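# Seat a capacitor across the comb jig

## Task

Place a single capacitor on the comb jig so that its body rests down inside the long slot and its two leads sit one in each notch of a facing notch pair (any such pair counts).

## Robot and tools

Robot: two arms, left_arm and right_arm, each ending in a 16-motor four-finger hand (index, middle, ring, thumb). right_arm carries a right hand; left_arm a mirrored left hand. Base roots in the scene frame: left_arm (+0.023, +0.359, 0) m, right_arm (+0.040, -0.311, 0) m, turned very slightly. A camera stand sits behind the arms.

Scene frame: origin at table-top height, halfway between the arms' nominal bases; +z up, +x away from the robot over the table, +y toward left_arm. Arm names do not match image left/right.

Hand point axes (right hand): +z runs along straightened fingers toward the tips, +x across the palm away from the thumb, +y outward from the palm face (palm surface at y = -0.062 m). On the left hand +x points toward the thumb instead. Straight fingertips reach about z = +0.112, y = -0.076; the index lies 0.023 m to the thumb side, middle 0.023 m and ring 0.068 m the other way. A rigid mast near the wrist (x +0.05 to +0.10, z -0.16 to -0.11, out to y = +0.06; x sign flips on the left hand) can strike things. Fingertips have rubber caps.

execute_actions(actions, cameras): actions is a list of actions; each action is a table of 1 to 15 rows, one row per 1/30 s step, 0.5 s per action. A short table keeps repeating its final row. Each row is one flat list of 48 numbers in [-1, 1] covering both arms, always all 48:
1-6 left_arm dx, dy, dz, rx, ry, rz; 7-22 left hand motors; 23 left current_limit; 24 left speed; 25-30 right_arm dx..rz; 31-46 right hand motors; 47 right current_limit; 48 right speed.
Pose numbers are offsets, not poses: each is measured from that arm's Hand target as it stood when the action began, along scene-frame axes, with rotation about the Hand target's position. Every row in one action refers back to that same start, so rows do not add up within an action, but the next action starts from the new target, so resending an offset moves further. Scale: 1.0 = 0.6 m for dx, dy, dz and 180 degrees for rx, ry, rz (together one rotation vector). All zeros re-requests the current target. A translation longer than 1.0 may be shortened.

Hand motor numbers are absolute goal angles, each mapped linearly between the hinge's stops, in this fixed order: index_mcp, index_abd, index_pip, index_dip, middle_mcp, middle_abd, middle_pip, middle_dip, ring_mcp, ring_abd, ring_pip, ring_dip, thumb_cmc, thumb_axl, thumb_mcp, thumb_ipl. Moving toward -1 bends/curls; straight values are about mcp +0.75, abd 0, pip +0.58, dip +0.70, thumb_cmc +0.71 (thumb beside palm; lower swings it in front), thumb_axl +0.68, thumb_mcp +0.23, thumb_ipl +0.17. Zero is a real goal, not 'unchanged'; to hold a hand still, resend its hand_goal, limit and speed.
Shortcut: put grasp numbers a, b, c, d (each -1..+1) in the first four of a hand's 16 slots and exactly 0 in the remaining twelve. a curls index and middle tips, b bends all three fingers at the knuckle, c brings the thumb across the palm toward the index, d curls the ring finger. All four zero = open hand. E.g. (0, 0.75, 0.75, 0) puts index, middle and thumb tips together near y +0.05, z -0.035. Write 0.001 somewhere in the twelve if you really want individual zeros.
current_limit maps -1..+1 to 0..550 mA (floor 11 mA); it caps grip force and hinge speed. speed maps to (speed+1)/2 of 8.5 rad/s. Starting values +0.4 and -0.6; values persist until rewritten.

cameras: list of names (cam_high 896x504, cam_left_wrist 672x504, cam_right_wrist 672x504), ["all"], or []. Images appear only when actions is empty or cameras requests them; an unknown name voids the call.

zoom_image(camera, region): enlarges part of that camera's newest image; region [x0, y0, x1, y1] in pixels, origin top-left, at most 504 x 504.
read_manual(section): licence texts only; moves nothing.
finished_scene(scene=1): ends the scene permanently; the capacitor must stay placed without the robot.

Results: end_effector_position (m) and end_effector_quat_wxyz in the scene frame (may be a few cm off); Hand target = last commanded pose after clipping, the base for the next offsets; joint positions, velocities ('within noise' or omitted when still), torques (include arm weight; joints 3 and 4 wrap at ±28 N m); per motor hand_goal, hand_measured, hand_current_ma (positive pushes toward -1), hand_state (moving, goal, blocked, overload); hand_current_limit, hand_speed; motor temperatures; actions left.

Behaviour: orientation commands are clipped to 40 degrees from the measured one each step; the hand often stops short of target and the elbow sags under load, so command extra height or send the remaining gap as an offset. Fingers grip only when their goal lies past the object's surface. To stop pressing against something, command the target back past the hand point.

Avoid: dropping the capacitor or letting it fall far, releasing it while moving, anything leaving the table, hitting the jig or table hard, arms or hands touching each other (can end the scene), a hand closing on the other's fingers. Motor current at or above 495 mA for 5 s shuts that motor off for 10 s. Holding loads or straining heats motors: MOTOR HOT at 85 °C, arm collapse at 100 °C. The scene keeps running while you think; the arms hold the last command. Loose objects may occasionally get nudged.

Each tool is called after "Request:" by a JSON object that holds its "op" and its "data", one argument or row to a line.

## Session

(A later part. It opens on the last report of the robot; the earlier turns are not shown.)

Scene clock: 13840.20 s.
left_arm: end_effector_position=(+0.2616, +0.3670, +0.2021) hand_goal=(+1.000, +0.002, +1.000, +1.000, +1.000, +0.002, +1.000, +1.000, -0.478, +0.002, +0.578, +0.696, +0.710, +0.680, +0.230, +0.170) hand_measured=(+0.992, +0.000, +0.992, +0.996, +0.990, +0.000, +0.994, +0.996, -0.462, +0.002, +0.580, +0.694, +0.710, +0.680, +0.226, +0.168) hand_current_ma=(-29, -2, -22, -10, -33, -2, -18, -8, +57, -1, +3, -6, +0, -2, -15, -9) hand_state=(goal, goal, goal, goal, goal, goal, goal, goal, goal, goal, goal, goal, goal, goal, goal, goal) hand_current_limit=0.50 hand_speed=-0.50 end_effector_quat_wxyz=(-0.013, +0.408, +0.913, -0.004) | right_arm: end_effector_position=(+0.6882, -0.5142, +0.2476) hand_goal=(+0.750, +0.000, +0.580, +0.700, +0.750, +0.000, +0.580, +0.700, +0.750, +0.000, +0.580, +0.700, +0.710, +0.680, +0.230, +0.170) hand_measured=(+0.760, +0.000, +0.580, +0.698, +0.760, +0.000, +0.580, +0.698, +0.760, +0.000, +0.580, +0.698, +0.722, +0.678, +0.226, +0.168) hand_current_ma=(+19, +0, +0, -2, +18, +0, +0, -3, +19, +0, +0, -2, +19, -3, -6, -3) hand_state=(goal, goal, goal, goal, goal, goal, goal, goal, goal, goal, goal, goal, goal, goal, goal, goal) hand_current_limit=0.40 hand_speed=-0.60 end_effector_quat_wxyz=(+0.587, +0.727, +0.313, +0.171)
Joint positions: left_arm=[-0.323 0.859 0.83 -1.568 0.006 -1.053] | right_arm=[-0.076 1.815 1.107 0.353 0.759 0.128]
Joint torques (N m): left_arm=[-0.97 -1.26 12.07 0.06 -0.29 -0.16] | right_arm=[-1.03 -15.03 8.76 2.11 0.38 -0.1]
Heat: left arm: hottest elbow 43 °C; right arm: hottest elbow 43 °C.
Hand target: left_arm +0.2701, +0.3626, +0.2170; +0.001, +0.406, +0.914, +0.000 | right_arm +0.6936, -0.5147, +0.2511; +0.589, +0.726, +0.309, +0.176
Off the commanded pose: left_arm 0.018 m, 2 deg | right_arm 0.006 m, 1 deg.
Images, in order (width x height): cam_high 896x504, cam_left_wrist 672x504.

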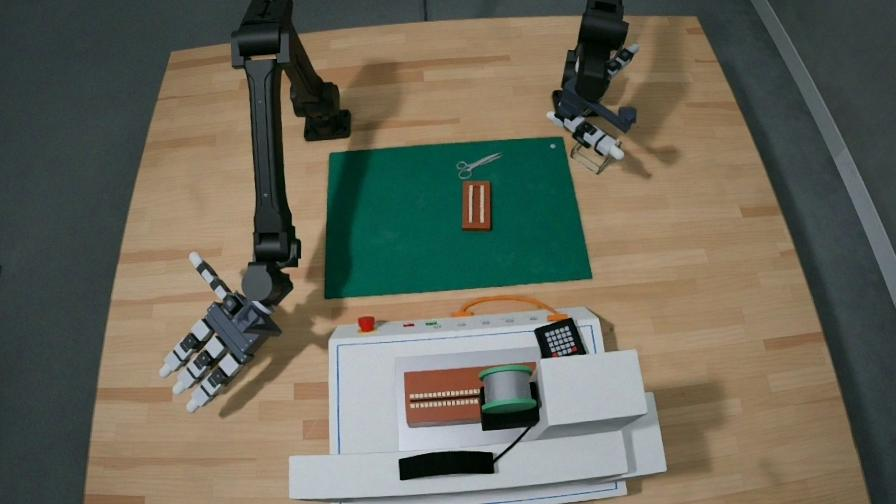

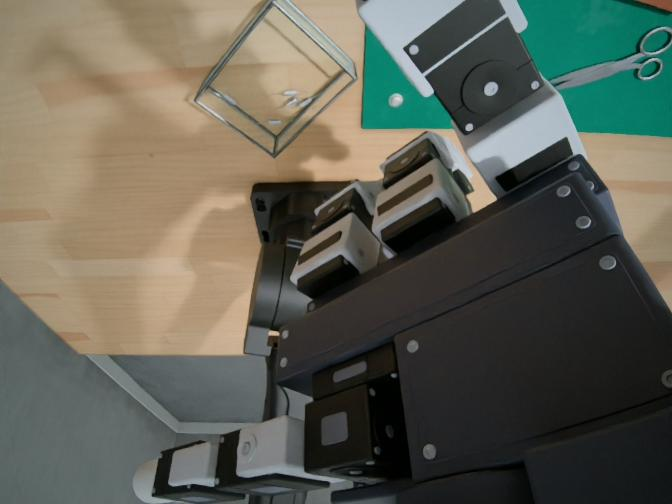

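Request:
{"op": "execute_actions", "data": {
  "actions": [
    [[-0.0895,0.082,-0.04,0,0,0,0.979,0.001,0.58,0.7,0.979,0.001,0.58,0.7,-0.479,0.001,0.577,0.696,0.71,0.68,0.23,0.17,0.5,-0.5,0,0,0,0,0,0,0,0,0,0,0,0,0,0,0,0,0,0,0,0,0,0,0.4,-0.6]],
    [[0,0,-0.03,0,0,0,0.979,0.001,0.58,0.7,0.979,0.001,0.58,0.7,-0.479,0.001,0.577,0.696,0.71,0.68,0.23,0.17,0.5,-0.5,0,0,0,0,0,0,0,0,0,0,0,0,0,0,0,0,0,0,0,0,0,0,0.4,-0.6]]
  ],
  "cameras": ["cam_left_wrist","cam_high"]
}}

Request:
{"op": "zoom_image", "data": {
  "camera": "cam_left_wrist",
  "region": [240, 60, 480, 240]
}}

Request:
{"op": "zoom_image", "data": {
  "camera": "cam_high",
  "region": [540, 100, 660, 190]
}}

Scene clock: 14055.73 s.
left_arm: end_effector_position=(+0.2131, +0.4114, +0.1732) hand_goal=(+0.980, +0.002, +0.580, +0.700, +0.980, +0.002, +0.580, +0.700, -0.478, +0.002, +0.578, +0.696, +0.710, +0.680, +0.230, +0.170) hand_measured=(+0.978, +0.000, +0.582, +0.702, +0.978, +0.000, +0.582, +0.702, -0.462, +0.002, +0.580, +0.694, +0.710, +0.680, +0.226, +0.168) hand_current_ma=(-7, -2, +5, +7, -8, -2, +4, +6, +57, -1, +3, -6, +0, -2, -15, -9) hand_state=(goal, goal, goal, goal, goal, goal, goal, goal, goal, goal, goal, goal, goal, goal, goal, goal) hand_current_limit=0.50 hand_speed=-0.50 end_effector_quat_wxyz=(-0.007, +0.405, +0.914, +0.000) | right_arm: end_effector_position=(+0.6882, -0.5142, +0.2476) hand_goal=(+0.750, +0.000, +0.580, +0.700, +0.750, +0.000, +0.580, +0.700, +0.750, +0.000, +0.580, +0.700, +0.710, +0.680, +0.230, +0.170) hand_measured=(+0.760, +0.000, +0.580, +0.698, +0.760, +0.000, +0.580, +0.698, +0.760, +0.000, +0.580, +0.698, +0.722, +0.678, +0.226, +0.168) hand_current_ma=(+19, +0, +0, -2, +18, +0, +0, -3, +19, +0, +0, -2, +19, -3, -6, -3) hand_state=(goal, goal, goal, goal, goal, goal, goal, goal, goal, goal, goal, goal, goal, goal, goal, goal) hand_current_limit=0.40 hand_speed=-0.60 end_effector_quat_wxyz=(+0.587, +0.727, +0.313, +0.171)
Joint positions: left_arm=[-0.15 0.663 0.673 -1.594 -0.003 -0.886] | right_arm=[-0.076 1.815 1.107 0.353 0.759 0.128]
Joint torques (N m): left_arm=[0.56 0.5 9.28 0.64 -0.08 0.01] | right_arm=[-0.91 -15.03 8.66 2.14 0.39 -0.09]
Heat: left arm: hottest elbow 46 °C; right arm: hottest elbow 43 °C.
Hand target: left_arm +0.2163, +0.4119, +0.1749; +0.000, +0.406, +0.914, +0.000 | right_arm +0.6936, -0.5147, +0.2511; +0.589, +0.726, +0.309, +0.176
Off the commanded pose: left_arm 0.004 m, 1 deg | right_arm 0.006 m, 1 deg.
Images, in order (width x height): cam_high 896x504, cam_left_wrist 672x504.

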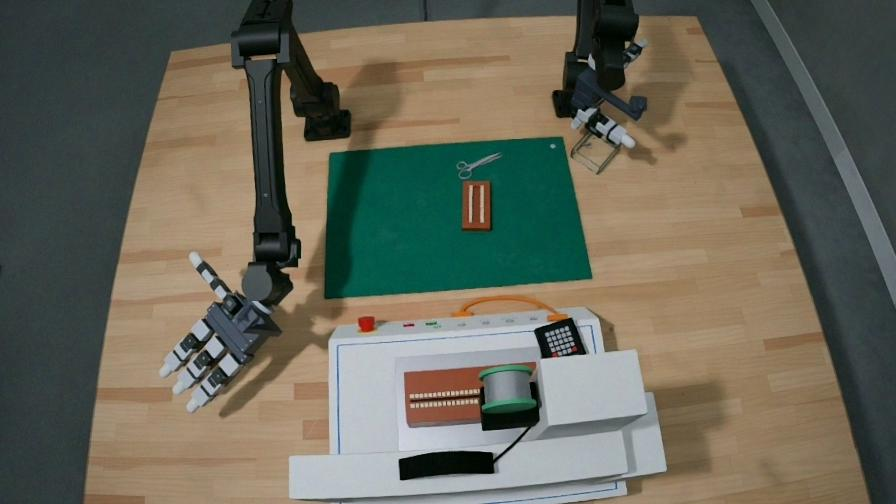

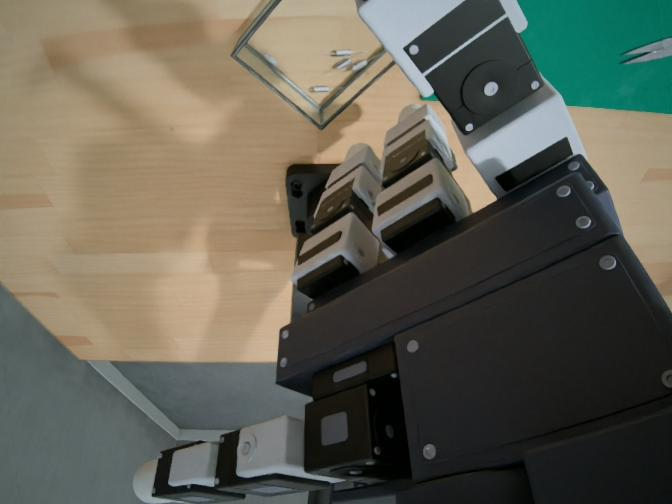

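Scaled by 2.100 from the camera's 672x504 image, which has a finer 960x720 frame.

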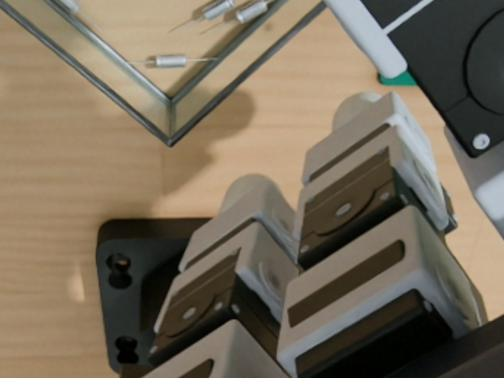

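Scaled by 4.200 from the camera's 896x504 image, which has a finer 1280x720 frame.

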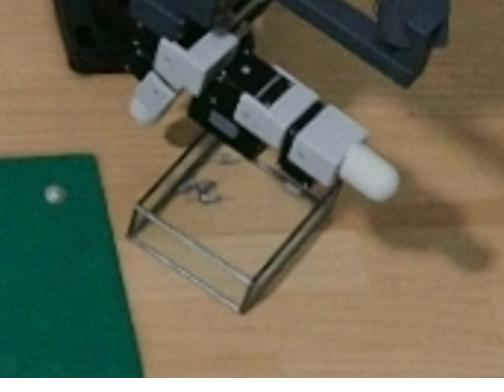

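Request:
{"op": "execute_actions", "data": {
  "actions": [
    [[0,0,-0.04,0,0,0.0111,0.979,0.001,0.58,0.7,0.979,0.001,0.58,0.7,-0.479,0.001,0.577,0.696,0.71,0.68,0.23,0.17,0.5,-0.5,0,0,0,0,0,0,0,0,0,0,0,0,0,0,0,0,0,0,0,0,0,0,0.4,-0.6],[0,0,-0.0798,0,0,0.0111,0.979,0.001,0.58,0.7,0.979,0.001,0.58,0.7,-0.479,0.001,0.577,0.696,0.71,0.68,0.23,0.17,0.5,-0.5,0,0,0,0,0,0,0,0,0,0,0,0,0,0,0,0,0,0,0,0,0,0,0.4,-0.6]],
    [[0,0,0,0,0,0,0.92,0.001,0.58,0.7,0.92,0.001,0.58,0.7,-0.479,0.001,0.577,0.696,0.71,0.68,0.23,0.17,0.5,-0.97,0,0,0,0,0,0,0,0,0,0,0,0,0,0,0,0,0,0,0,0,0,0,0.4,-0.6]]
  ],
  "cameras": ["cam_left_wrist","cam_high"]
}}

Request:
{"op": "zoom_image", "data": {
  "camera": "cam_left_wrist",
  "region": [240, 0, 480, 180]
}}

Scene clock: 14091.17 s.
left_arm: end_effector_position=(+0.2135, +0.4115, +0.1259) hand_goal=(+0.920, +0.002, +0.580, +0.700, +0.920, +0.002, +0.580, +0.700, -0.478, +0.002, +0.578, +0.696, +0.710, +0.680, +0.230, +0.170) hand_measured=(+0.932, +0.000, +0.582, +0.702, +0.920, +0.000, +0.582, +0.702, -0.462, +0.002, +0.580, +0.694, +0.710, +0.680, +0.226, +0.168) hand_current_ma=(+38, -2, +4, +7, -1, -2, +4, +6, +57, -1, +3, -6, +0, -2, -15, -9) hand_state=(goal, goal, goal, goal, goal, goal, goal, goal, goal, goal, goal, goal, goal, goal, goal, goal) hand_current_limit=0.50 hand_speed=-0.97 end_effector_quat_wxyz=(-0.002, +0.396, +0.918, +0.000) | right_arm: end_effector_position=(+0.6882, -0.5142, +0.2476) hand_goal=(+0.750, +0.000, +0.580, +0.700, +0.750, +0.000, +0.580, +0.700, +0.750, +0.000, +0.580, +0.700, +0.710, +0.680, +0.230, +0.170) hand_measured=(+0.760, +0.000, +0.580, +0.698, +0.760, +0.000, +0.580, +0.698, +0.760, +0.000, +0.580, +0.698, +0.722, +0.678, +0.226, +0.168) hand_current_ma=(+19, +0, +0, -2, +18, +0, +0, -3, +19, +0, +0, -2, +19, -3, -6, -3) hand_state=(goal, goal, goal, goal, goal, goal, goal, goal, goal, goal, goal, goal, goal, goal, goal, goal) hand_current_limit=0.40 hand_speed=-0.60 end_effector_quat_wxyz=(+0.587, +0.727, +0.313, +0.171)
Joint positions: left_arm=[-0.15 0.672 0.552 -1.455 0 -0.906] | right_arm=[-0.076 1.815 1.107 0.353 0.759 0.128]
Joint torques (N m): left_arm=[-0.03 1.26 9.42 0.62 -0.19 -0.14] | right_arm=[-1.03 -15.21 8.72 2.1 0.38 -0.09]
Heat: left arm: hottest elbow 45 °C; right arm: hottest elbow 43 °C.
Hand target: left_arm +0.2164, +0.4119, +0.1271; +0.001, +0.390, +0.921, +0.000 | right_arm +0.6936, -0.5147, +0.2511; +0.589, +0.726, +0.309, +0.176
Off the commanded pose: left_arm 0.003 m, 1 deg | right_arm 0.006 m, 1 deg.
Images, in order (width x height): cam_high 896x504, cam_left_wrist 672x504.

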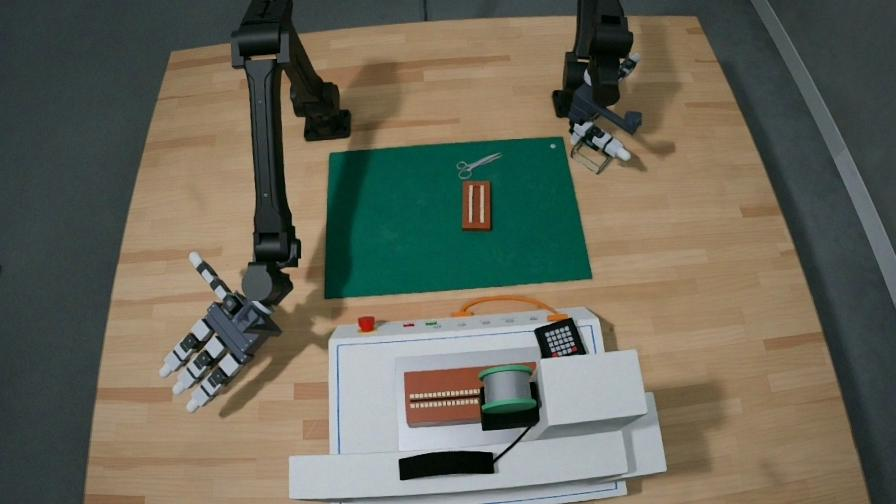

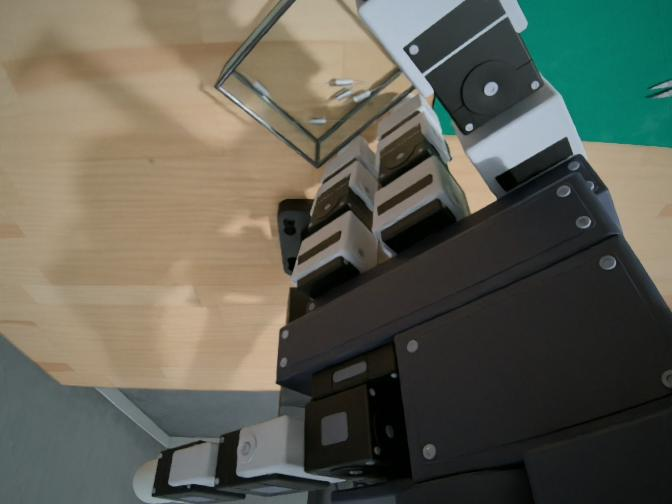

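Scaled by 2.100 from the camera's 672x504 image, which has a finer 960x720 frame.

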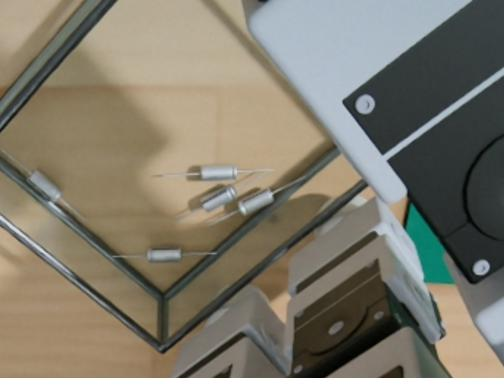

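Request:
{"op": "execute_actions", "data": {
  "actions": [
    [[0,0,0,0,0,0,0.881,0.001,0.58,0.7,0.881,0.001,0.58,0.7,-0.479,0.001,0.577,0.696,0.71,0.68,0.23,0.17,0.8,0.3,0,0,0,0,0,0,0,0,0,0,0,0,0,0,0,0,0,0,0,0,0,0,0.4,-0.6],[0,0,0,0,0,0,0.829,0.001,0.58,0.7,0.829,0.001,0.58,0.7,-0.479,0.001,0.577,0.696,0.71,0.68,0.23,0.17,0.8,0.3,0,0,0,0,0,0,0,0,0,0,0,0,0,0,0,0,0,0,0,0,0,0,0.4,-0.6],[0,0,0,0,0,0,0.778,0.001,0.58,0.7,0.778,0.001,0.58,0.7,-0.479,0.001,0.577,0.696,0.71,0.68,0.23,0.17,0.8,0.3,0,0,0,0,0,0,0,0,0,0,0,0,0,0,0,0,0,0,0,0,0,0,0.4,-0.6],[0,0,0,0,0,0,0.728,0.001,0.58,0.7,0.728,0.001,0.58,0.7,-0.479,0.001,0.577,0.696,0.71,0.68,0.23,0.17,0.8,0.3,0,0,0,0,0,0,0,0,0,0,0,0,0,0,0,0,0,0,0,0,0,0,0.4,-0.6],[0,0,0,0,0,0,0.677,0.001,0.58,0.7,0.677,0.001,0.58,0.7,-0.479,0.001,0.577,0.696,0.71,0.68,0.23,0.17,0.8,0.3,0,0,0,0,0,0,0,0,0,0,0,0,0,0,0,0,0,0,0,0,0,0,0.4,-0.6],[0,0,0,0,0,0,0.634,0.001,0.58,0.7,0.634,0.001,0.58,0.7,-0.479,0.001,0.577,0.696,0.71,0.68,0.23,0.17,0.8,0.3,0,0,0,0,0,0,0,0,0,0,0,0,0,0,0,0,0,0,0,0,0,0,0.4,-0.6],[0,0,0,0,0,0,0.599,0.001,0.58,0.7,0.599,0.001,0.58,0.7,-0.479,0.001,0.577,0.696,0.71,0.68,0.23,0.17,0.8,0.3,0,0,0,0,0,0,0,0,0,0,0,0,0,0,0,0,0,0,0,0,0,0,0.4,-0.6],[0,0,0,0,0,0,0.572,0.001,0.58,0.7,0.572,0.001,0.58,0.7,-0.479,0.001,0.577,0.696,0.71,0.68,0.23,0.17,0.8,0.3,0,0,0,0,0,0,0,0,0,0,0,0,0,0,0,0,0,0,0,0,0,0,0.4,-0.6],[0,0,0,0,0,0,0.553,0.001,0.58,0.7,0.553,0.001,0.58,0.7,-0.479,0.001,0.577,0.696,0.71,0.68,0.23,0.17,0.8,0.3,0,0,0,0,0,0,0,0,0,0,0,0,0,0,0,0,0,0,0,0,0,0,0.4,-0.6],[0,0,0,0,0,0,0.543,0.001,0.58,0.7,0.543,0.001,0.58,0.7,-0.479,0.001,0.577,0.696,0.71,0.68,0.23,0.17,0.8,0.3,0,0,0,0,0,0,0,0,0,0,0,0,0,0,0,0,0,0,0,0,0,0,0.4,-0.6],[0,0,0,0,0,0,0.541,0.001,0.58,0.7,0.541,0.001,0.58,0.7,-0.479,0.001,0.577,0.696,0.71,0.68,0.23,0.17,0.8,0.3,0,0,0,0,0,0,0,0,0,0,0,0,0,0,0,0,0,0,0,0,0,0,0.4,-0.6]]
  ],
  "cameras": ["all"]
}}

Request:
{"op": "zoom_image", "data": {
  "camera": "cam_left_wrist",
  "region": [160, 0, 400, 180]
}}

Request:
{"op": "zoom_image", "data": {
  "camera": "cam_high",
  "region": [550, 110, 670, 200]
}}

Scene clock: 14140.70 s.
left_arm: end_effector_position=(+0.2133, +0.4111, +0.1256) hand_goal=(+0.542, +0.002, +0.580, +0.700, +0.542, +0.002, +0.580, +0.700, -0.478, +0.002, +0.578, +0.696, +0.710, +0.680, +0.230, +0.170) hand_measured=(+0.550, +0.000, +0.584, +0.702, +0.556, +0.000, +0.582, +0.702, -0.462, +0.002, +0.580, +0.694, +0.710, +0.680, +0.226, +0.168) hand_current_ma=(+24, -2, +10, +7, +50, -2, +4, +6, +57, -1, +3, -6, +0, -2, -15, -9) hand_state=(goal, goal, goal, goal, goal, goal, goal, goal, goal, goal, goal, goal, goal, goal, goal, goal) hand_current_limit=0.80 hand_speed=0.30 end_effector_quat_wxyz=(-0.002, +0.396, +0.918, -0.002) | right_arm: end_effector_position=(+0.6882, -0.5142, +0.2476) hand_goal=(+0.750, +0.000, +0.580, +0.700, +0.750, +0.000, +0.580, +0.700, +0.750, +0.000, +0.580, +0.700, +0.710, +0.680, +0.230, +0.170) hand_measured=(+0.760, +0.000, +0.580, +0.698, +0.760, +0.000, +0.580, +0.698, +0.760, +0.000, +0.580, +0.698, +0.722, +0.678, +0.226, +0.168) hand_current_ma=(+19, +0, +0, -2, +18, +0, +0, -3, +19, +0, +0, -2, +19, -3, -6, -3) hand_state=(goal, goal, goal, goal, goal, goal, goal, goal, goal, goal, goal, goal, goal, goal, goal, goal) hand_current_limit=0.40 hand_speed=-0.60 end_effector_quat_wxyz=(+0.587, +0.727, +0.313, +0.171)
Joint positions: left_arm=[-0.15 0.673 0.552 -1.455 0.002 -0.907] | right_arm=[-0.076 1.815 1.107 0.353 0.759 0.128]
Joint torques (N m): left_arm=[0.03 1.08 9.46 0.65 -0.34 -0.14] | right_arm=[-0.85 -15.38 8.77 2.13 0.41 -0.1]
Heat: left arm: hottest elbow 45 °C; right arm: hottest elbow 43 °C.
Hand target: left_arm +0.2164, +0.4119, +0.1272; +0.001, +0.390, +0.921, +0.000 | right_arm +0.6936, -0.5147, +0.2511; +0.589, +0.726, +0.309, +0.176
Off the commanded pose: left_arm 0.004 m, 1 deg | right_arm 0.006 m, 1 deg.

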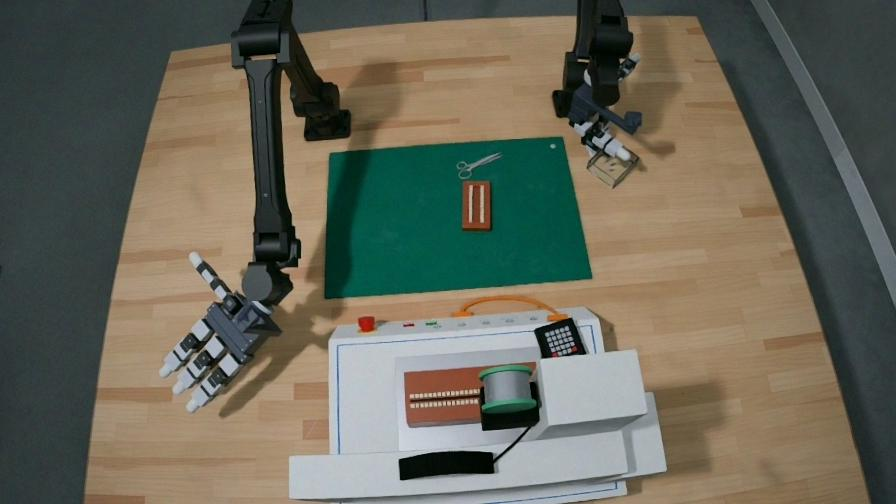

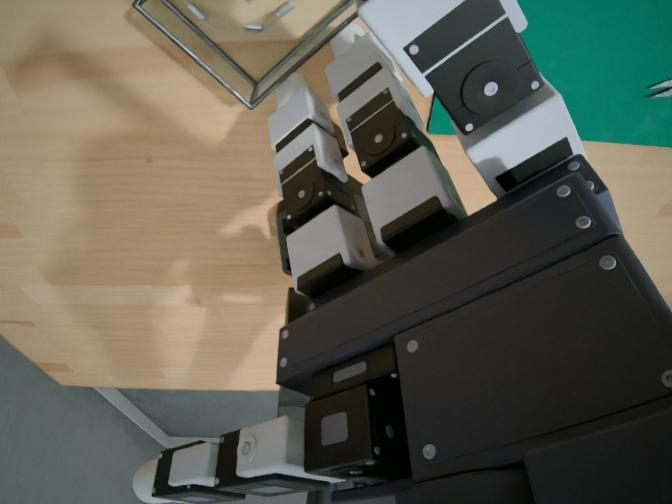

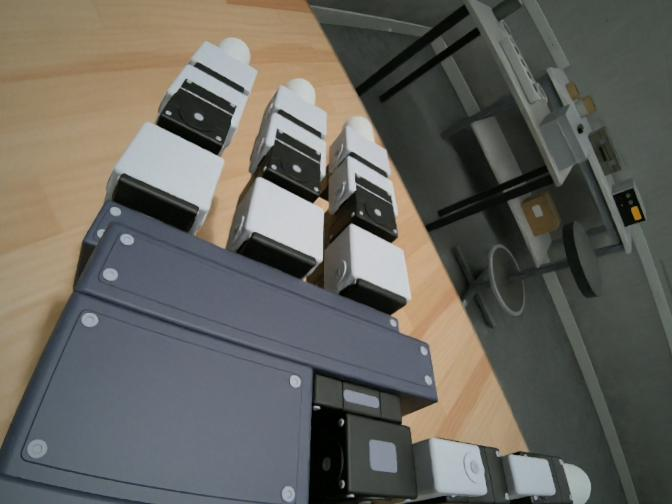

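Scaled by 2.100 from the camera's 672x504 image, which has a finer 960x720 frame.

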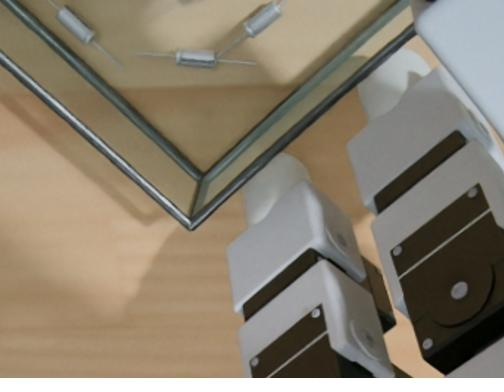

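Scaled by 4.200 from the camera's 896x504 image, which has a finer 1280x720 frame.

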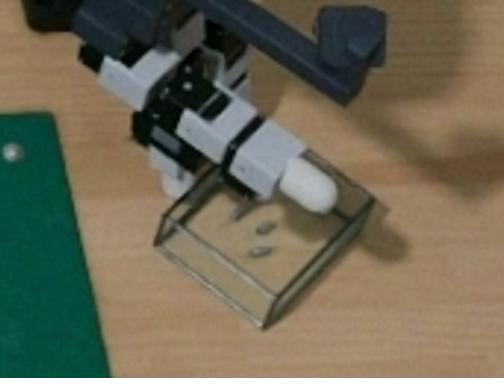

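Request:
{"op": "execute_actions", "data": {
  "actions": [
    [[0,0,0,0,0,0,0.30,0.001,0.58,0.7,0.30,0.001,0.58,0.7,-0.479,0.001,0.577,0.696,0.71,0.68,0.23,0.17,0.8,-0.6,0,0,0,0,0,0,0,0,0,0,0,0,0,0,0,0,0,0,0,0,0,0,0.4,-0.6]],
    [[0,0,0.13,0,0,0,0.30,0.001,0.58,0.7,0.30,0.001,0.58,0.7,-0.479,0.001,0.577,0.696,0.71,0.68,0.23,0.17,0.8,-0.6,0,0,0,0,0,0,0,0,0,0,0,0,0,0,0,0,0,0,0,0,0,0,0.4,-0.6]],
    [[0.14,0,0,0,0,0,1,0.001,1,1,1,0.001,1,1,-0.479,0.001,0.577,0.696,0.71,0.68,0.23,0.17,0.8,-0.6,0,0,0,0,0,0,0,0,0,0,0,0,0,0,0,0,0,0,0,0,0,0,0.4,-0.6]]
  ],
  "cameras": ["cam_high","cam_left_wrist"]
}}

Scene clock: 14240.97 s.
left_arm: end_effector_position=(+0.2818, +0.4115, +0.1834) hand_goal=(+1.000, +0.002, +1.000, +1.000, +1.000, +0.002, +1.000, +1.000, -0.478, +0.002, +0.578, +0.696, +0.710, +0.680, +0.230, +0.170) hand_measured=(+0.990, +0.002, +0.994, +0.996, +0.988, +0.000, +0.994, +0.996, -0.462, +0.002, +0.580, +0.694, +0.710, +0.680, +0.226, +0.168) hand_current_ma=(-37, -2, -19, -9, -44, -2, -17, -8, +57, -1, +3, -6, +0, -2, -15, -9) hand_state=(goal, goal, goal, goal, goal, goal, goal, goal, goal, goal, goal, goal, goal, goal, goal, goal) hand_current_limit=0.80 hand_speed=-0.60 end_effector_quat_wxyz=(-0.028, +0.389, +0.921, -0.007) | right_arm: end_effector_position=(+0.6882, -0.5142, +0.2476) hand_goal=(+0.750, +0.000, +0.580, +0.700, +0.750, +0.000, +0.580, +0.700, +0.750, +0.000, +0.580, +0.700, +0.710, +0.680, +0.230, +0.170) hand_measured=(+0.760, +0.000, +0.580, +0.698, +0.760, +0.000, +0.580, +0.698, +0.760, +0.000, +0.580, +0.698, +0.722, +0.678, +0.226, +0.168) hand_current_ma=(+19, +0, +0, -2, +18, +0, +0, -3, +19, +0, +0, -2, +19, -3, -6, -3) hand_state=(goal, goal, goal, goal, goal, goal, goal, goal, goal, goal, goal, goal, goal, goal, goal, goal) hand_current_limit=0.40 hand_speed=-0.60 end_effector_quat_wxyz=(+0.587, +0.727, +0.313, +0.171)
Joint positions: left_arm=[-0.106 0.929 0.818 -1.518 -0.002 -0.877] | right_arm=[-0.076 1.815 1.107 0.353 0.759 0.128]
Joint torques (N m): left_arm=[0.32 -2.61 13.15 0.44 -0.16 0.01] | right_arm=[-0.97 -15.03 8.72 2.13 0.38 -0.08]
Heat: left arm: hottest elbow 45 °C; right arm: hottest elbow 43 °C.
Hand target: left_arm +0.3003, +0.4119, +0.2051; +0.001, +0.390, +0.921, +0.000 | right_arm +0.6936, -0.5147, +0.2511; +0.589, +0.726, +0.309, +0.176
Off the commanded pose: left_arm 0.029 m, 3 deg | right_arm 0.006 m, 1 deg.
Images, in order (width x height): cam_high 896x504, cam_left_wrist 672x504.

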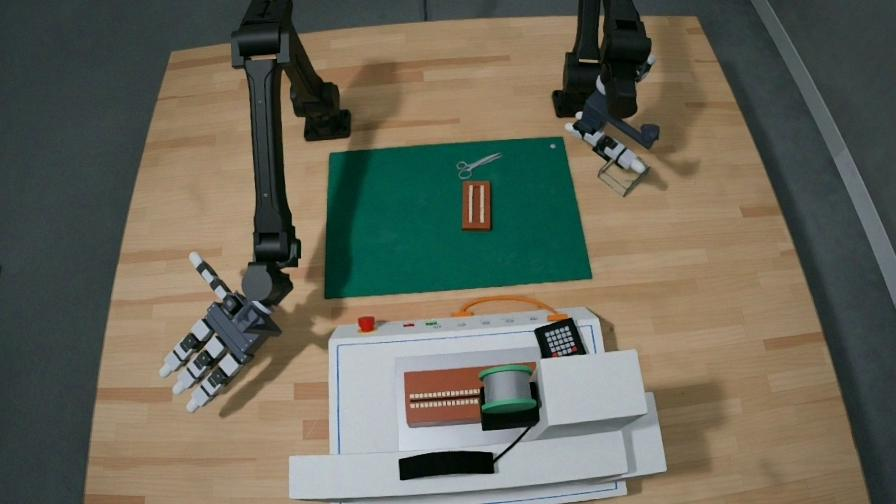

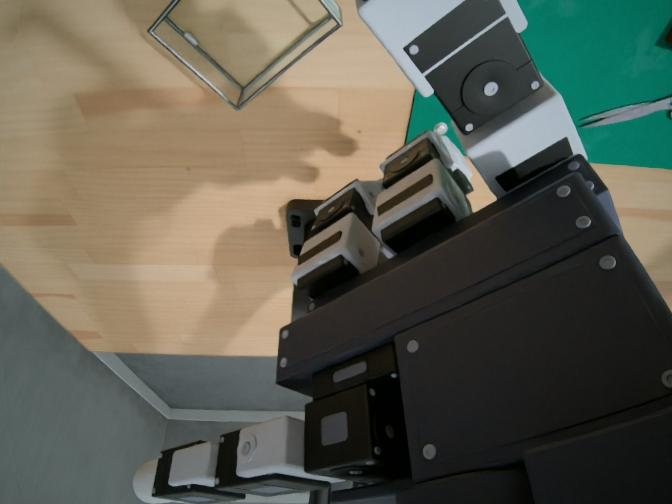

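Request:
{"op": "zoom_image", "data": {
  "camera": "cam_high",
  "region": [550, 110, 670, 200]
}}

Request:
{"op": "zoom_image", "data": {
  "camera": "cam_left_wrist",
  "region": [120, 0, 360, 180]
}}

Scaled by 4.200 from the camera's 896x504 image, which has a finer 1280x720 frame.

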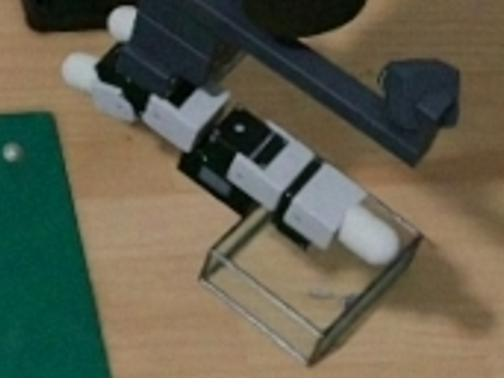

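Scaled by 2.100 from the camera's 672x504 image, which has a finer 960x720 frame.

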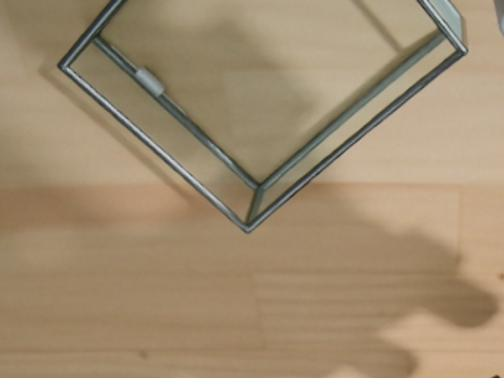

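Request:
{"op": "execute_actions", "data": {
  "actions": [
    [[0.07,0.02,0,0,0,0,1,0.001,1,1,1,0.001,1,1,-0.479,0.001,0.577,0.696,0.71,0.68,0.23,0.17,0.8,-0.6,0,0,0,0,0,0,0,0,0,0,0,0,0,0,0,0,0,0,0,0,0,0,0.4,-0.6]]
  ],
  "cameras": ["cam_left_wrist","cam_high"]
}}

Scene clock: 14303.77 s.
left_arm: end_effector_position=(+0.3232, +0.4228, +0.1846) hand_goal=(+1.000, +0.002, +1.000, +1.000, +1.000, +0.002, +1.000, +1.000, -0.478, +0.002, +0.578, +0.696, +0.710, +0.680, +0.230, +0.170) hand_measured=(+0.990, +0.002, +0.994, +0.996, +0.990, +0.000, +0.994, +0.996, -0.462, +0.002, +0.580, +0.694, +0.710, +0.680, +0.226, +0.168) hand_current_ma=(-30, -2, -19, -9, -36, -2, -16, -8, +57, -1, +3, -6, +1, -2, -15, -9) hand_state=(goal, goal, goal, goal, goal, goal, goal, goal, goal, goal, goal, goal, goal, goal, goal, goal) hand_current_limit=0.80 hand_speed=-0.60 end_effector_quat_wxyz=(-0.025, +0.389, +0.921, -0.008) | right_arm: end_effector_position=(+0.6882, -0.5142, +0.2476) hand_goal=(+0.750, +0.000, +0.580, +0.700, +0.750, +0.000, +0.580, +0.700, +0.750, +0.000, +0.580, +0.700, +0.710, +0.680, +0.230, +0.170) hand_measured=(+0.760, +0.000, +0.580, +0.698, +0.760, +0.000, +0.580, +0.698, +0.760, +0.000, +0.580, +0.698, +0.722, +0.678, +0.226, +0.168) hand_current_ma=(+19, +0, +0, -2, +18, +0, +0, -3, +19, +0, +0, -2, +19, -3, -6, -3) hand_state=(goal, goal, goal, goal, goal, goal, goal, goal, goal, goal, goal, goal, goal, goal, goal, goal) hand_current_limit=0.40 hand_speed=-0.60 end_effector_quat_wxyz=(+0.587, +0.727, +0.313, +0.171)
Joint positions: left_arm=[-0.046 1.046 0.892 -1.469 -0.003 -0.818] | right_arm=[-0.076 1.815 1.107 0.353 0.759 0.128]
Joint torques (N m): left_arm=[0.38 -4.01 13.07 0.38 -0.1 0.02] | right_arm=[-0.79 -15.27 8.76 2.14 0.38 -0.09]
Heat: left arm: hottest elbow 45 °C; right arm: hottest elbow 43 °C.
Hand target: left_arm +0.3424, +0.4239, +0.2050; +0.001, +0.390, +0.921, +0.000 | right_arm +0.6936, -0.5147, +0.2511; +0.589, +0.726, +0.309, +0.176
Off the commanded pose: left_arm 0.028 m, 3 deg | right_arm 0.006 m, 1 deg.
Images, in order (width x height): cam_high 896x504, cam_left_wrist 672x504.

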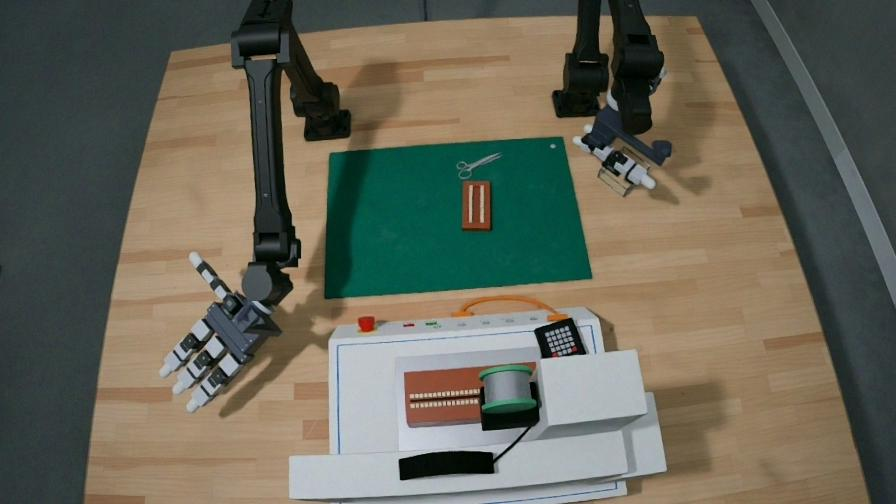

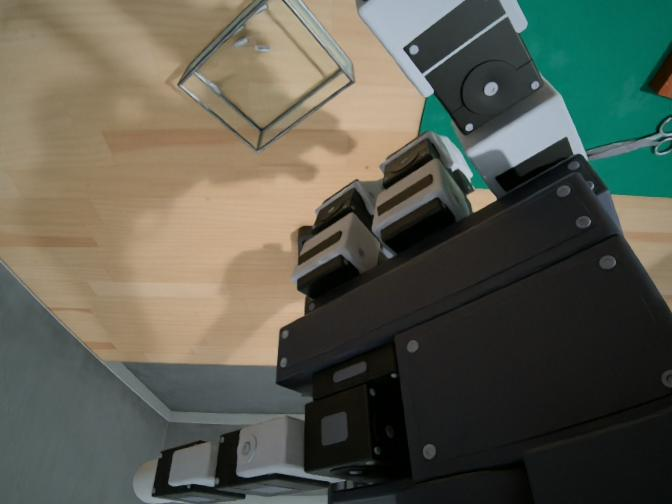

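Request:
{"op": "zoom_image", "data": {
  "camera": "cam_left_wrist",
  "region": [160, 0, 370, 158]
}}

Scaled by 2.400 from the camera's 672x504 image, which has a finer 960x720 frame.

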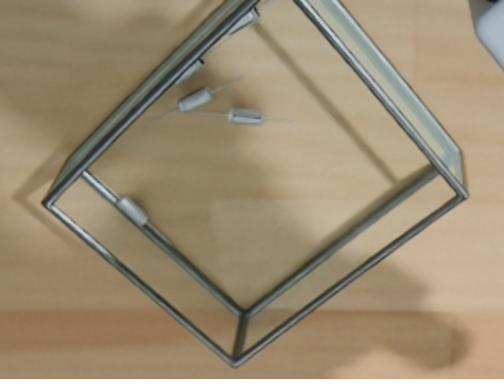

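Request:
{"op": "execute_actions", "data": {
  "actions": [
    [[-0.066,0.03,-0.085,0,0,0,0.952,-0.067,-0.142,0.696,1,0.001,1,1,-0.479,0.001,0.577,0.696,0.71,0.68,0.23,0.17,0.8,-0.6,0,0,0,0,0,0,0,0,0,0,0,0,0,0,0,0,0,0,0,0,0,0,0.4,-0.6]]
  ],
  "cameras": ["cam_left_wrist","cam_high"]
}}

Request:
{"op": "zoom_image", "data": {
  "camera": "cam_left_wrist",
  "region": [160, 0, 370, 158]
}}

Scene clock: 14856.37 s.
left_arm: end_effector_position=(+0.2989, +0.4398, +0.1488) hand_goal=(+0.952, -0.066, -0.142, +0.696, +1.000, +0.002, +1.000, +1.000, -0.478, +0.002, +0.578, +0.696, +0.710, +0.680, +0.230, +0.170) hand_measured=(+0.952, -0.064, -0.136, +0.700, +0.990, +0.000, +0.994, +0.998, -0.462, +0.002, +0.580, +0.694, +0.710, +0.680, +0.226, +0.168) hand_current_ma=(+1, +6, +16, +9, -31, -2, -15, -8, +57, -1, +3, -6, +0, -2, -15, -9) hand_state=(goal, goal, goal, goal, goal, goal, goal, goal, goal, goal, goal, goal, goal, goal, goal, goal) hand_current_limit=0.80 hand_speed=-0.60 end_effector_quat_wxyz=(-0.011, +0.389, +0.921, -0.005) | right_arm: end_effector_position=(+0.6882, -0.5142, +0.2476) hand_goal=(+0.750, +0.000, +0.580, +0.700, +0.750, +0.000, +0.580, +0.700, +0.750, +0.000, +0.580, +0.700, +0.710, +0.680, +0.230, +0.170) hand_measured=(+0.760, +0.000, +0.580, +0.698, +0.760, +0.000, +0.580, +0.698, +0.760, +0.000, +0.580, +0.698, +0.722, +0.678, +0.226, +0.168) hand_current_ma=(+19, +0, +0, -2, +18, +0, +0, -3, +19, +0, +0, -2, +19, -3, -6, -3) hand_state=(goal, goal, goal, goal, goal, goal, goal, goal, goal, goal, goal, goal, goal, goal, goal, goal) hand_current_limit=0.40 hand_speed=-0.60 end_effector_quat_wxyz=(+0.587, +0.727, +0.313, +0.171)
Joint positions: left_arm=[0.025 0.971 0.749 -1.373 -0.001 -0.747] | right_arm=[-0.076 1.815 1.107 0.353 0.759 0.128]
Joint torques (N m): left_arm=[0.38 -4.13 9.21 0.61 -0.19 0.01] | right_arm=[-1.08 -15.33 8.73 2.17 0.37 -0.09]
Heat: left arm: hottest elbow 49 °C; right arm: hottest elbow 43 °C.
Hand target: left_arm +0.3029, +0.4418, +0.1542; +0.001, +0.390, +0.921, +0.000 | right_arm +0.6936, -0.5147, +0.2511; +0.589, +0.726, +0.309, +0.176
Off the commanded pose: left_arm 0.007 m, 1 deg | right_arm 0.006 m, 1 deg.
Images, in order (width x height): cam_high 896x504, cam_left_wrist 672x504.

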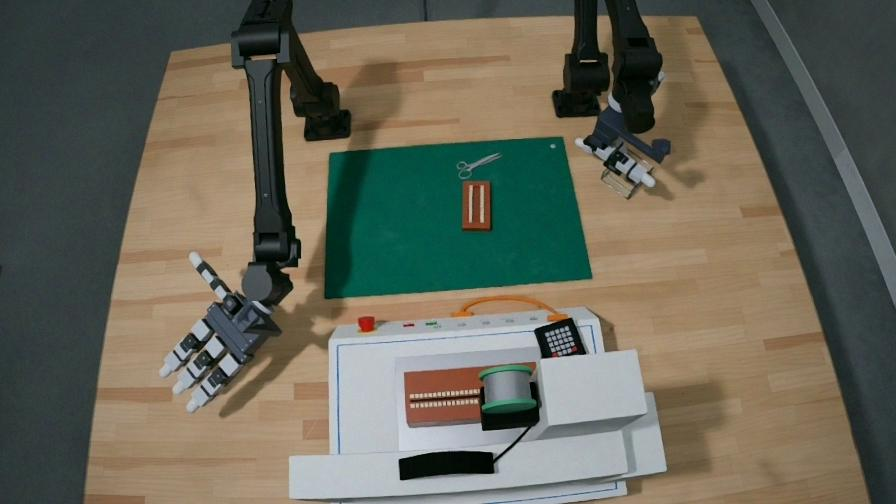

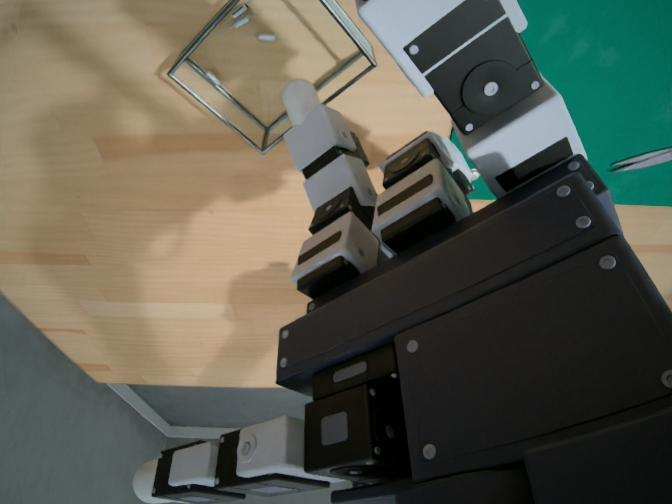

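Scaled by 2.400 from the camera's 672x504 image, which has a finer 960x720 frame.

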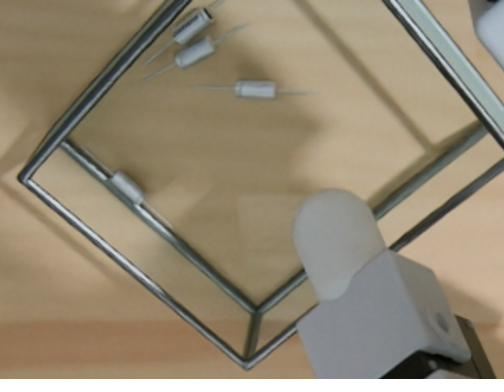

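Request:
{"op": "execute_actions", "data": {
  "actions": [
    [[0.0147,0.0158,-0.052,0,0,0,0.952,-0.067,-0.142,0.696,1,0.001,1,1,-0.479,0.001,0.577,0.696,0.71,0.68,0.23,0.17,0.8,-0.6,0,0,0,0,0,0,0,0,0,0,0,0,0,0,0,0,0,0,0,0,0,0,0.4,-0.6]]
  ],
  "cameras": ["cam_left_wrist"]
}}

Request:
{"op": "zoom_image", "data": {
  "camera": "cam_left_wrist",
  "region": [160, 0, 370, 158]
}}

Scene clock: 14895.40 s.
left_arm: end_effector_position=(+0.3077, +0.4492, +0.1227) hand_goal=(+0.952, -0.066, -0.142, +0.696, +1.000, +0.002, +1.000, +1.000, -0.478, +0.002, +0.578, +0.696, +0.710, +0.680, +0.230, +0.170) hand_measured=(+0.952, -0.064, -0.136, +0.700, +0.990, +0.000, +0.994, +0.998, -0.462, +0.002, +0.580, +0.694, +0.710, +0.680, +0.226, +0.168) hand_current_ma=(+1, +6, +15, +9, -31, -2, -15, -8, +57, -1, +3, -6, +0, -2, -15, -9) hand_state=(goal, goal, goal, goal, goal, goal, goal, goal, goal, goal, goal, goal, goal, goal, goal, goal) hand_current_limit=0.80 hand_speed=-0.60 end_effector_quat_wxyz=(-0.003, +0.389, +0.921, -0.001) | right_arm: end_effector_position=(+0.6882, -0.5142, +0.2476) hand_goal=(+0.750, +0.000, +0.580, +0.700, +0.750, +0.000, +0.580, +0.700, +0.750, +0.000, +0.580, +0.700, +0.710, +0.680, +0.230, +0.170) hand_measured=(+0.760, +0.000, +0.580, +0.698, +0.760, +0.000, +0.580, +0.698, +0.760, +0.000, +0.580, +0.698, +0.722, +0.678, +0.226, +0.168) hand_current_ma=(+19, +0, +0, -2, +18, +0, +0, -3, +19, +0, +0, -2, +19, -3, -6, -3) hand_state=(goal, goal, goal, goal, goal, goal, goal, goal, goal, goal, goal, goal, goal, goal, goal, goal) hand_current_limit=0.40 hand_speed=-0.60 end_effector_quat_wxyz=(+0.587, +0.727, +0.313, +0.171)
Joint positions: left_arm=[0.063 1.009 0.698 -1.265 -0.001 -0.709] | right_arm=[-0.076 1.815 1.107 0.353 0.759 0.128]
Joint torques (N m): left_arm=[0.44 -3.08 8.96 0.7 -0.16 0.03] | right_arm=[-0.97 -15.09 8.77 2.17 0.39 -0.07]
Heat: left arm: hottest elbow 47 °C; right arm: hottest elbow 43 °C.
Hand target: left_arm +0.3116, +0.4513, +0.1229; +0.001, +0.390, +0.921, +0.000 | right_arm +0.6936, -0.5147, +0.2511; +0.589, +0.726, +0.309, +0.176
Off the commanded pose: left_arm 0.004 m, 0 deg | right_arm 0.006 m, 1 deg.
Images, in order (width x height): cam_left_wrist 672x504.

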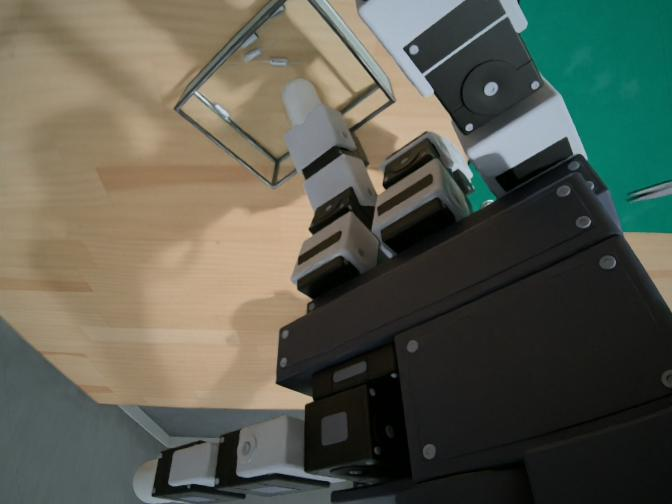

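Scaled by 2.400 from the camera's 672x504 image, which has a finer 960x720 frame.

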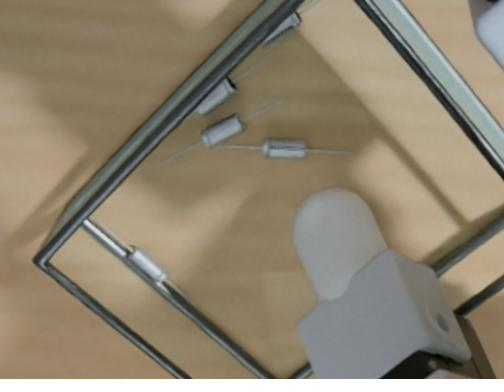

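Request:
{"op": "execute_actions", "data": {
  "actions": [
    [[0,0,-0.0095,0,0,0,0.878,-0.131,-0.074,0.696,1,0.001,1,1,-0.479,0.001,0.577,0.696,0.71,0.68,0.23,0.17,0.8,-0.8,0,0,0,0,0,0,0,0,0,0,0,0,0,0,0,0,0,0,0,0,0,0,0.4,-0.6]]
  ],
  "cameras": ["cam_left_wrist"]
}}

Request:
{"op": "zoom_image", "data": {
  "camera": "cam_left_wrist",
  "region": [160, 0, 370, 158]
}}

Scene clock: 14963.57 s.
left_arm: end_effector_position=(+0.3089, +0.4493, +0.1188) hand_goal=(+0.878, -0.130, -0.074, +0.696, +1.000, +0.002, +1.000, +1.000, -0.478, +0.002, +0.578, +0.696, +0.710, +0.680, +0.230, +0.170) hand_measured=(+0.880, -0.126, -0.076, +0.700, +0.990, +0.000, +0.994, +0.998, -0.462, +0.002, +0.580, +0.694, +0.710, +0.680, +0.226, +0.168) hand_current_ma=(+4, +10, -4, +9, -31, -2, -15, -8, +57, -1, +3, -6, +0, -2, -15, -9) hand_state=(goal, goal, goal, goal, goal, goal, goal, goal, goal, goal, goal, goal, goal, goal, goal, goal) hand_current_limit=0.80 hand_speed=-0.80 end_effector_quat_wxyz=(+0.000, +0.389, +0.921, +0.000) | right_arm: end_effector_position=(+0.6882, -0.5142, +0.2476) hand_goal=(+0.750, +0.000, +0.580, +0.700, +0.750, +0.000, +0.580, +0.700, +0.750, +0.000, +0.580, +0.700, +0.710, +0.680, +0.230, +0.170) hand_measured=(+0.760, +0.000, +0.580, +0.698, +0.760, +0.000, +0.580, +0.698, +0.760, +0.000, +0.580, +0.698, +0.722, +0.678, +0.226, +0.168) hand_current_ma=(+19, +0, +0, -2, +18, +0, +0, -3, +19, +0, +0, -2, +19, -3, -6, -3) hand_state=(goal, goal, goal, goal, goal, goal, goal, goal, goal, goal, goal, goal, goal, goal, goal, goal) hand_current_limit=0.40 hand_speed=-0.60 end_effector_quat_wxyz=(+0.587, +0.727, +0.313, +0.171)
Joint positions: left_arm=[0.063 1.013 0.689 -1.247 -0.001 -0.709] | right_arm=[-0.076 1.815 1.107 0.353 0.759 0.128]
Joint torques (N m): left_arm=[0.44 -2.96 8.7 0.66 -0.16 0.03] | right_arm=[-0.79 -15.68 8.75 2.1 0.4 -0.09]
Heat: left arm: hottest elbow 45 °C; right arm: hottest elbow 43 °C.
Hand target: left_arm +0.3116, +0.4513, +0.1171; +0.000, +0.390, +0.921, +0.000 | right_arm +0.6936, -0.5147, +0.2511; +0.589, +0.726, +0.309, +0.176
Off the commanded pose: left_arm 0.004 m, 0 deg | right_arm 0.006 m, 1 deg.
Images, in order (width x height): cam_left_wrist 672x504.

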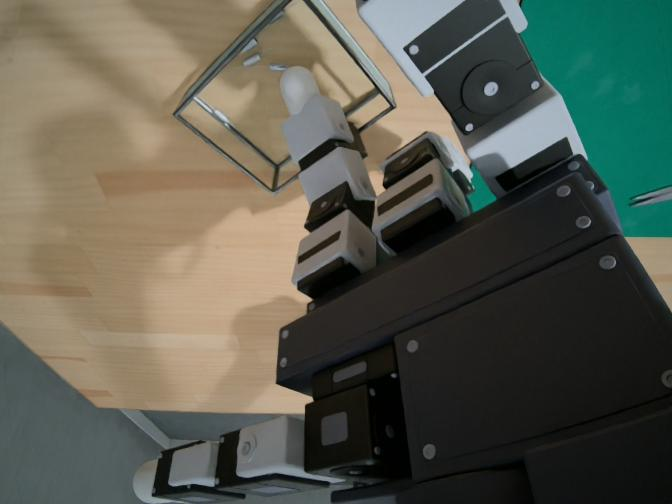

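Scaled by 2.400 from the camera's 672x504 image, which has a finer 960x720 frame.

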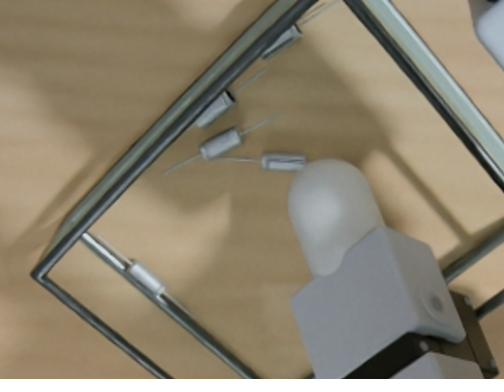

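Request:
{"op": "execute_actions", "data": {
  "actions": [
    [[0,0,0,0,0,0,0.851,-0.128,-0.022,0.696,1,0.001,1,1,-0.479,0.001,0.577,0.696,0.71,0.68,0.23,0.17,-0.4,-0.5,0,0,0,0,0,0,0,0,0,0,0,0,0,0,0,0,0,0,0,0,0,0,0.4,-0.6],[0,0,0,0,0,0,0.824,-0.125,0.03,0.696,1,0.001,1,1,-0.479,0.001,0.577,0.696,0.71,0.68,0.23,0.17,-0.4,-0.5,0,0,0,0,0,0,0,0,0,0,0,0,0,0,0,0,0,0,0,0,0,0,0.4,-0.6],[0,0,0,0,0,0,0.796,-0.121,0.082,0.696,1,0.001,1,1,-0.479,0.001,0.577,0.696,0.71,0.68,0.23,0.17,-0.4,-0.5,0,0,0,0,0,0,0,0,0,0,0,0,0,0,0,0,0,0,0,0,0,0,0.4,-0.6],[0,0,0,0,0,0,0.769,-0.118,0.134,0.696,1,0.001,1,1,-0.479,0.001,0.577,0.696,0.71,0.68,0.23,0.17,-0.4,-0.5,0,0,0,0,0,0,0,0,0,0,0,0,0,0,0,0,0,0,0,0,0,0,0.4,-0.6],[0,0,0,0,0,0,0.742,-0.115,0.186,0.696,1,0.001,1,1,-0.479,0.001,0.577,0.696,0.71,0.68,0.23,0.17,-0.4,-0.5,0,0,0,0,0,0,0,0,0,0,0,0,0,0,0,0,0,0,0,0,0,0,0.4,-0.6],[0,0,0,0,0,0,0.715,-0.112,0.237,0.696,1,0.001,1,1,-0.479,0.001,0.577,0.696,0.71,0.68,0.23,0.17,-0.4,-0.5,0,0,0,0,0,0,0,0,0,0,0,0,0,0,0,0,0,0,0,0,0,0,0.4,-0.6],[0,0,0,0,0,0,0.688,-0.109,0.289,0.696,1,0.001,1,1,-0.479,0.001,0.577,0.696,0.71,0.68,0.23,0.17,-0.4,-0.5,0,0,0,0,0,0,0,0,0,0,0,0,0,0,0,0,0,0,0,0,0,0,0.4,-0.6],[0,0,0,0,0,0,0.66,-0.105,0.341,0.696,1,0.001,1,1,-0.479,0.001,0.577,0.696,0.71,0.68,0.23,0.17,-0.4,-0.5,0,0,0,0,0,0,0,0,0,0,0,0,0,0,0,0,0,0,0,0,0,0,0.4,-0.6],[0,0,0,0,0,0,0.633,-0.102,0.393,0.696,1,0.001,1,1,-0.479,0.001,0.577,0.696,0.71,0.68,0.23,0.17,-0.4,-0.5,0,0,0,0,0,0,0,0,0,0,0,0,0,0,0,0,0,0,0,0,0,0,0.4,-0.6],[0,0,0,0,0,0,0.606,-0.099,0.445,0.696,1,0.001,1,1,-0.479,0.001,0.577,0.696,0.71,0.68,0.23,0.17,-0.4,-0.5,0,0,0,0,0,0,0,0,0,0,0,0,0,0,0,0,0,0,0,0,0,0,0.4,-0.6]]
  ],
  "cameras": ["cam_left_wrist"]
}}

Request:
{"op": "zoom_image", "data": {
  "camera": "cam_left_wrist",
  "region": [160, 0, 370, 158]
}}

Scene clock: 15113.37 s.
left_arm: end_effector_position=(+0.3089, +0.4493, +0.1188) hand_goal=(+0.606, -0.098, +0.446, +0.696, +1.000, +0.002, +1.000, +1.000, -0.478, +0.002, +0.578, +0.696, +0.710, +0.680, +0.230, +0.170) hand_measured=(+0.608, -0.104, +0.440, +0.698, +0.990, +0.000, +0.994, +0.998, -0.462, +0.002, +0.580, +0.694, +0.710, +0.680, +0.226, +0.168) hand_current_ma=(+6, -12, -14, +5, -31, -2, -15, -8, +57, -1, +3, -6, +0, -2, -15, -9) hand_state=(goal, goal, goal, goal, goal, goal, goal, goal, goal, goal, goal, goal, goal, goal, goal, goal) hand_current_limit=-0.40 hand_speed=-0.50 end_effector_quat_wxyz=(+0.000, +0.389, +0.921, +0.000) | right_arm: end_effector_position=(+0.6882, -0.5142, +0.2476) hand_goal=(+0.750, +0.000, +0.580, +0.700, +0.750, +0.000, +0.580, +0.700, +0.750, +0.000, +0.580, +0.700, +0.710, +0.680, +0.230, +0.170) hand_measured=(+0.760, +0.000, +0.580, +0.698, +0.760, +0.000, +0.580, +0.698, +0.760, +0.000, +0.580, +0.698, +0.722, +0.678, +0.226, +0.168) hand_current_ma=(+19, +0, +0, -2, +18, +0, +0, -3, +19, +0, +0, -2, +19, -3, -6, -3) hand_state=(goal, goal, goal, goal, goal, goal, goal, goal, goal, goal, goal, goal, goal, goal, goal, goal) hand_current_limit=0.40 hand_speed=-0.60 end_effector_quat_wxyz=(+0.587, +0.727, +0.313, +0.171)
Joint positions: left_arm=[0.063 1.013 0.689 -1.247 -0.001 -0.709] | right_arm=[-0.076 1.815 1.107 0.353 0.759 0.128]
Joint torques (N m): left_arm=[0.38 -2.84 8.69 0.68 -0.16 0.03] | right_arm=[-0.91 -15.38 8.75 2.11 0.38 -0.09]
Heat: left arm: hottest elbow 43 °C; right arm: hottest elbow 43 °C.
Hand target: left_arm +0.3115, +0.4513, +0.1171; +0.000, +0.390, +0.921, +0.000 | right_arm +0.6936, -0.5147, +0.2511; +0.589, +0.726, +0.309, +0.176
Off the commanded pose: left_arm 0.004 m, 0 deg | right_arm 0.006 m, 1 deg.
Images, in order (width x height): cam_left_wrist 672x504.

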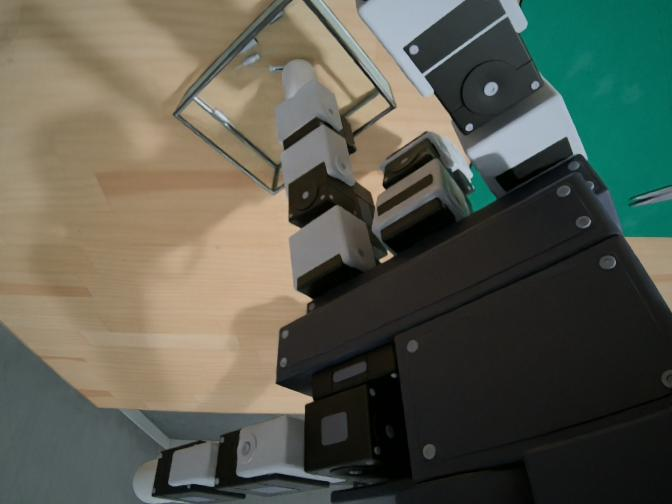

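Scaled by 2.400 from the camera's 672x504 image, which has a finer 960x720 frame.

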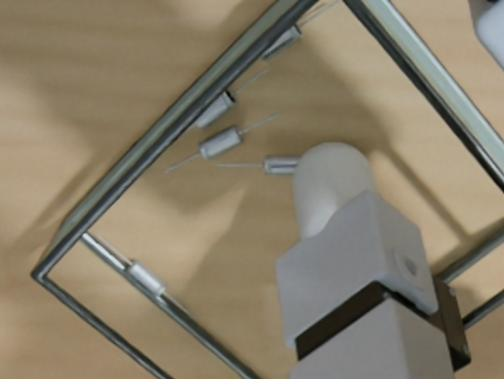

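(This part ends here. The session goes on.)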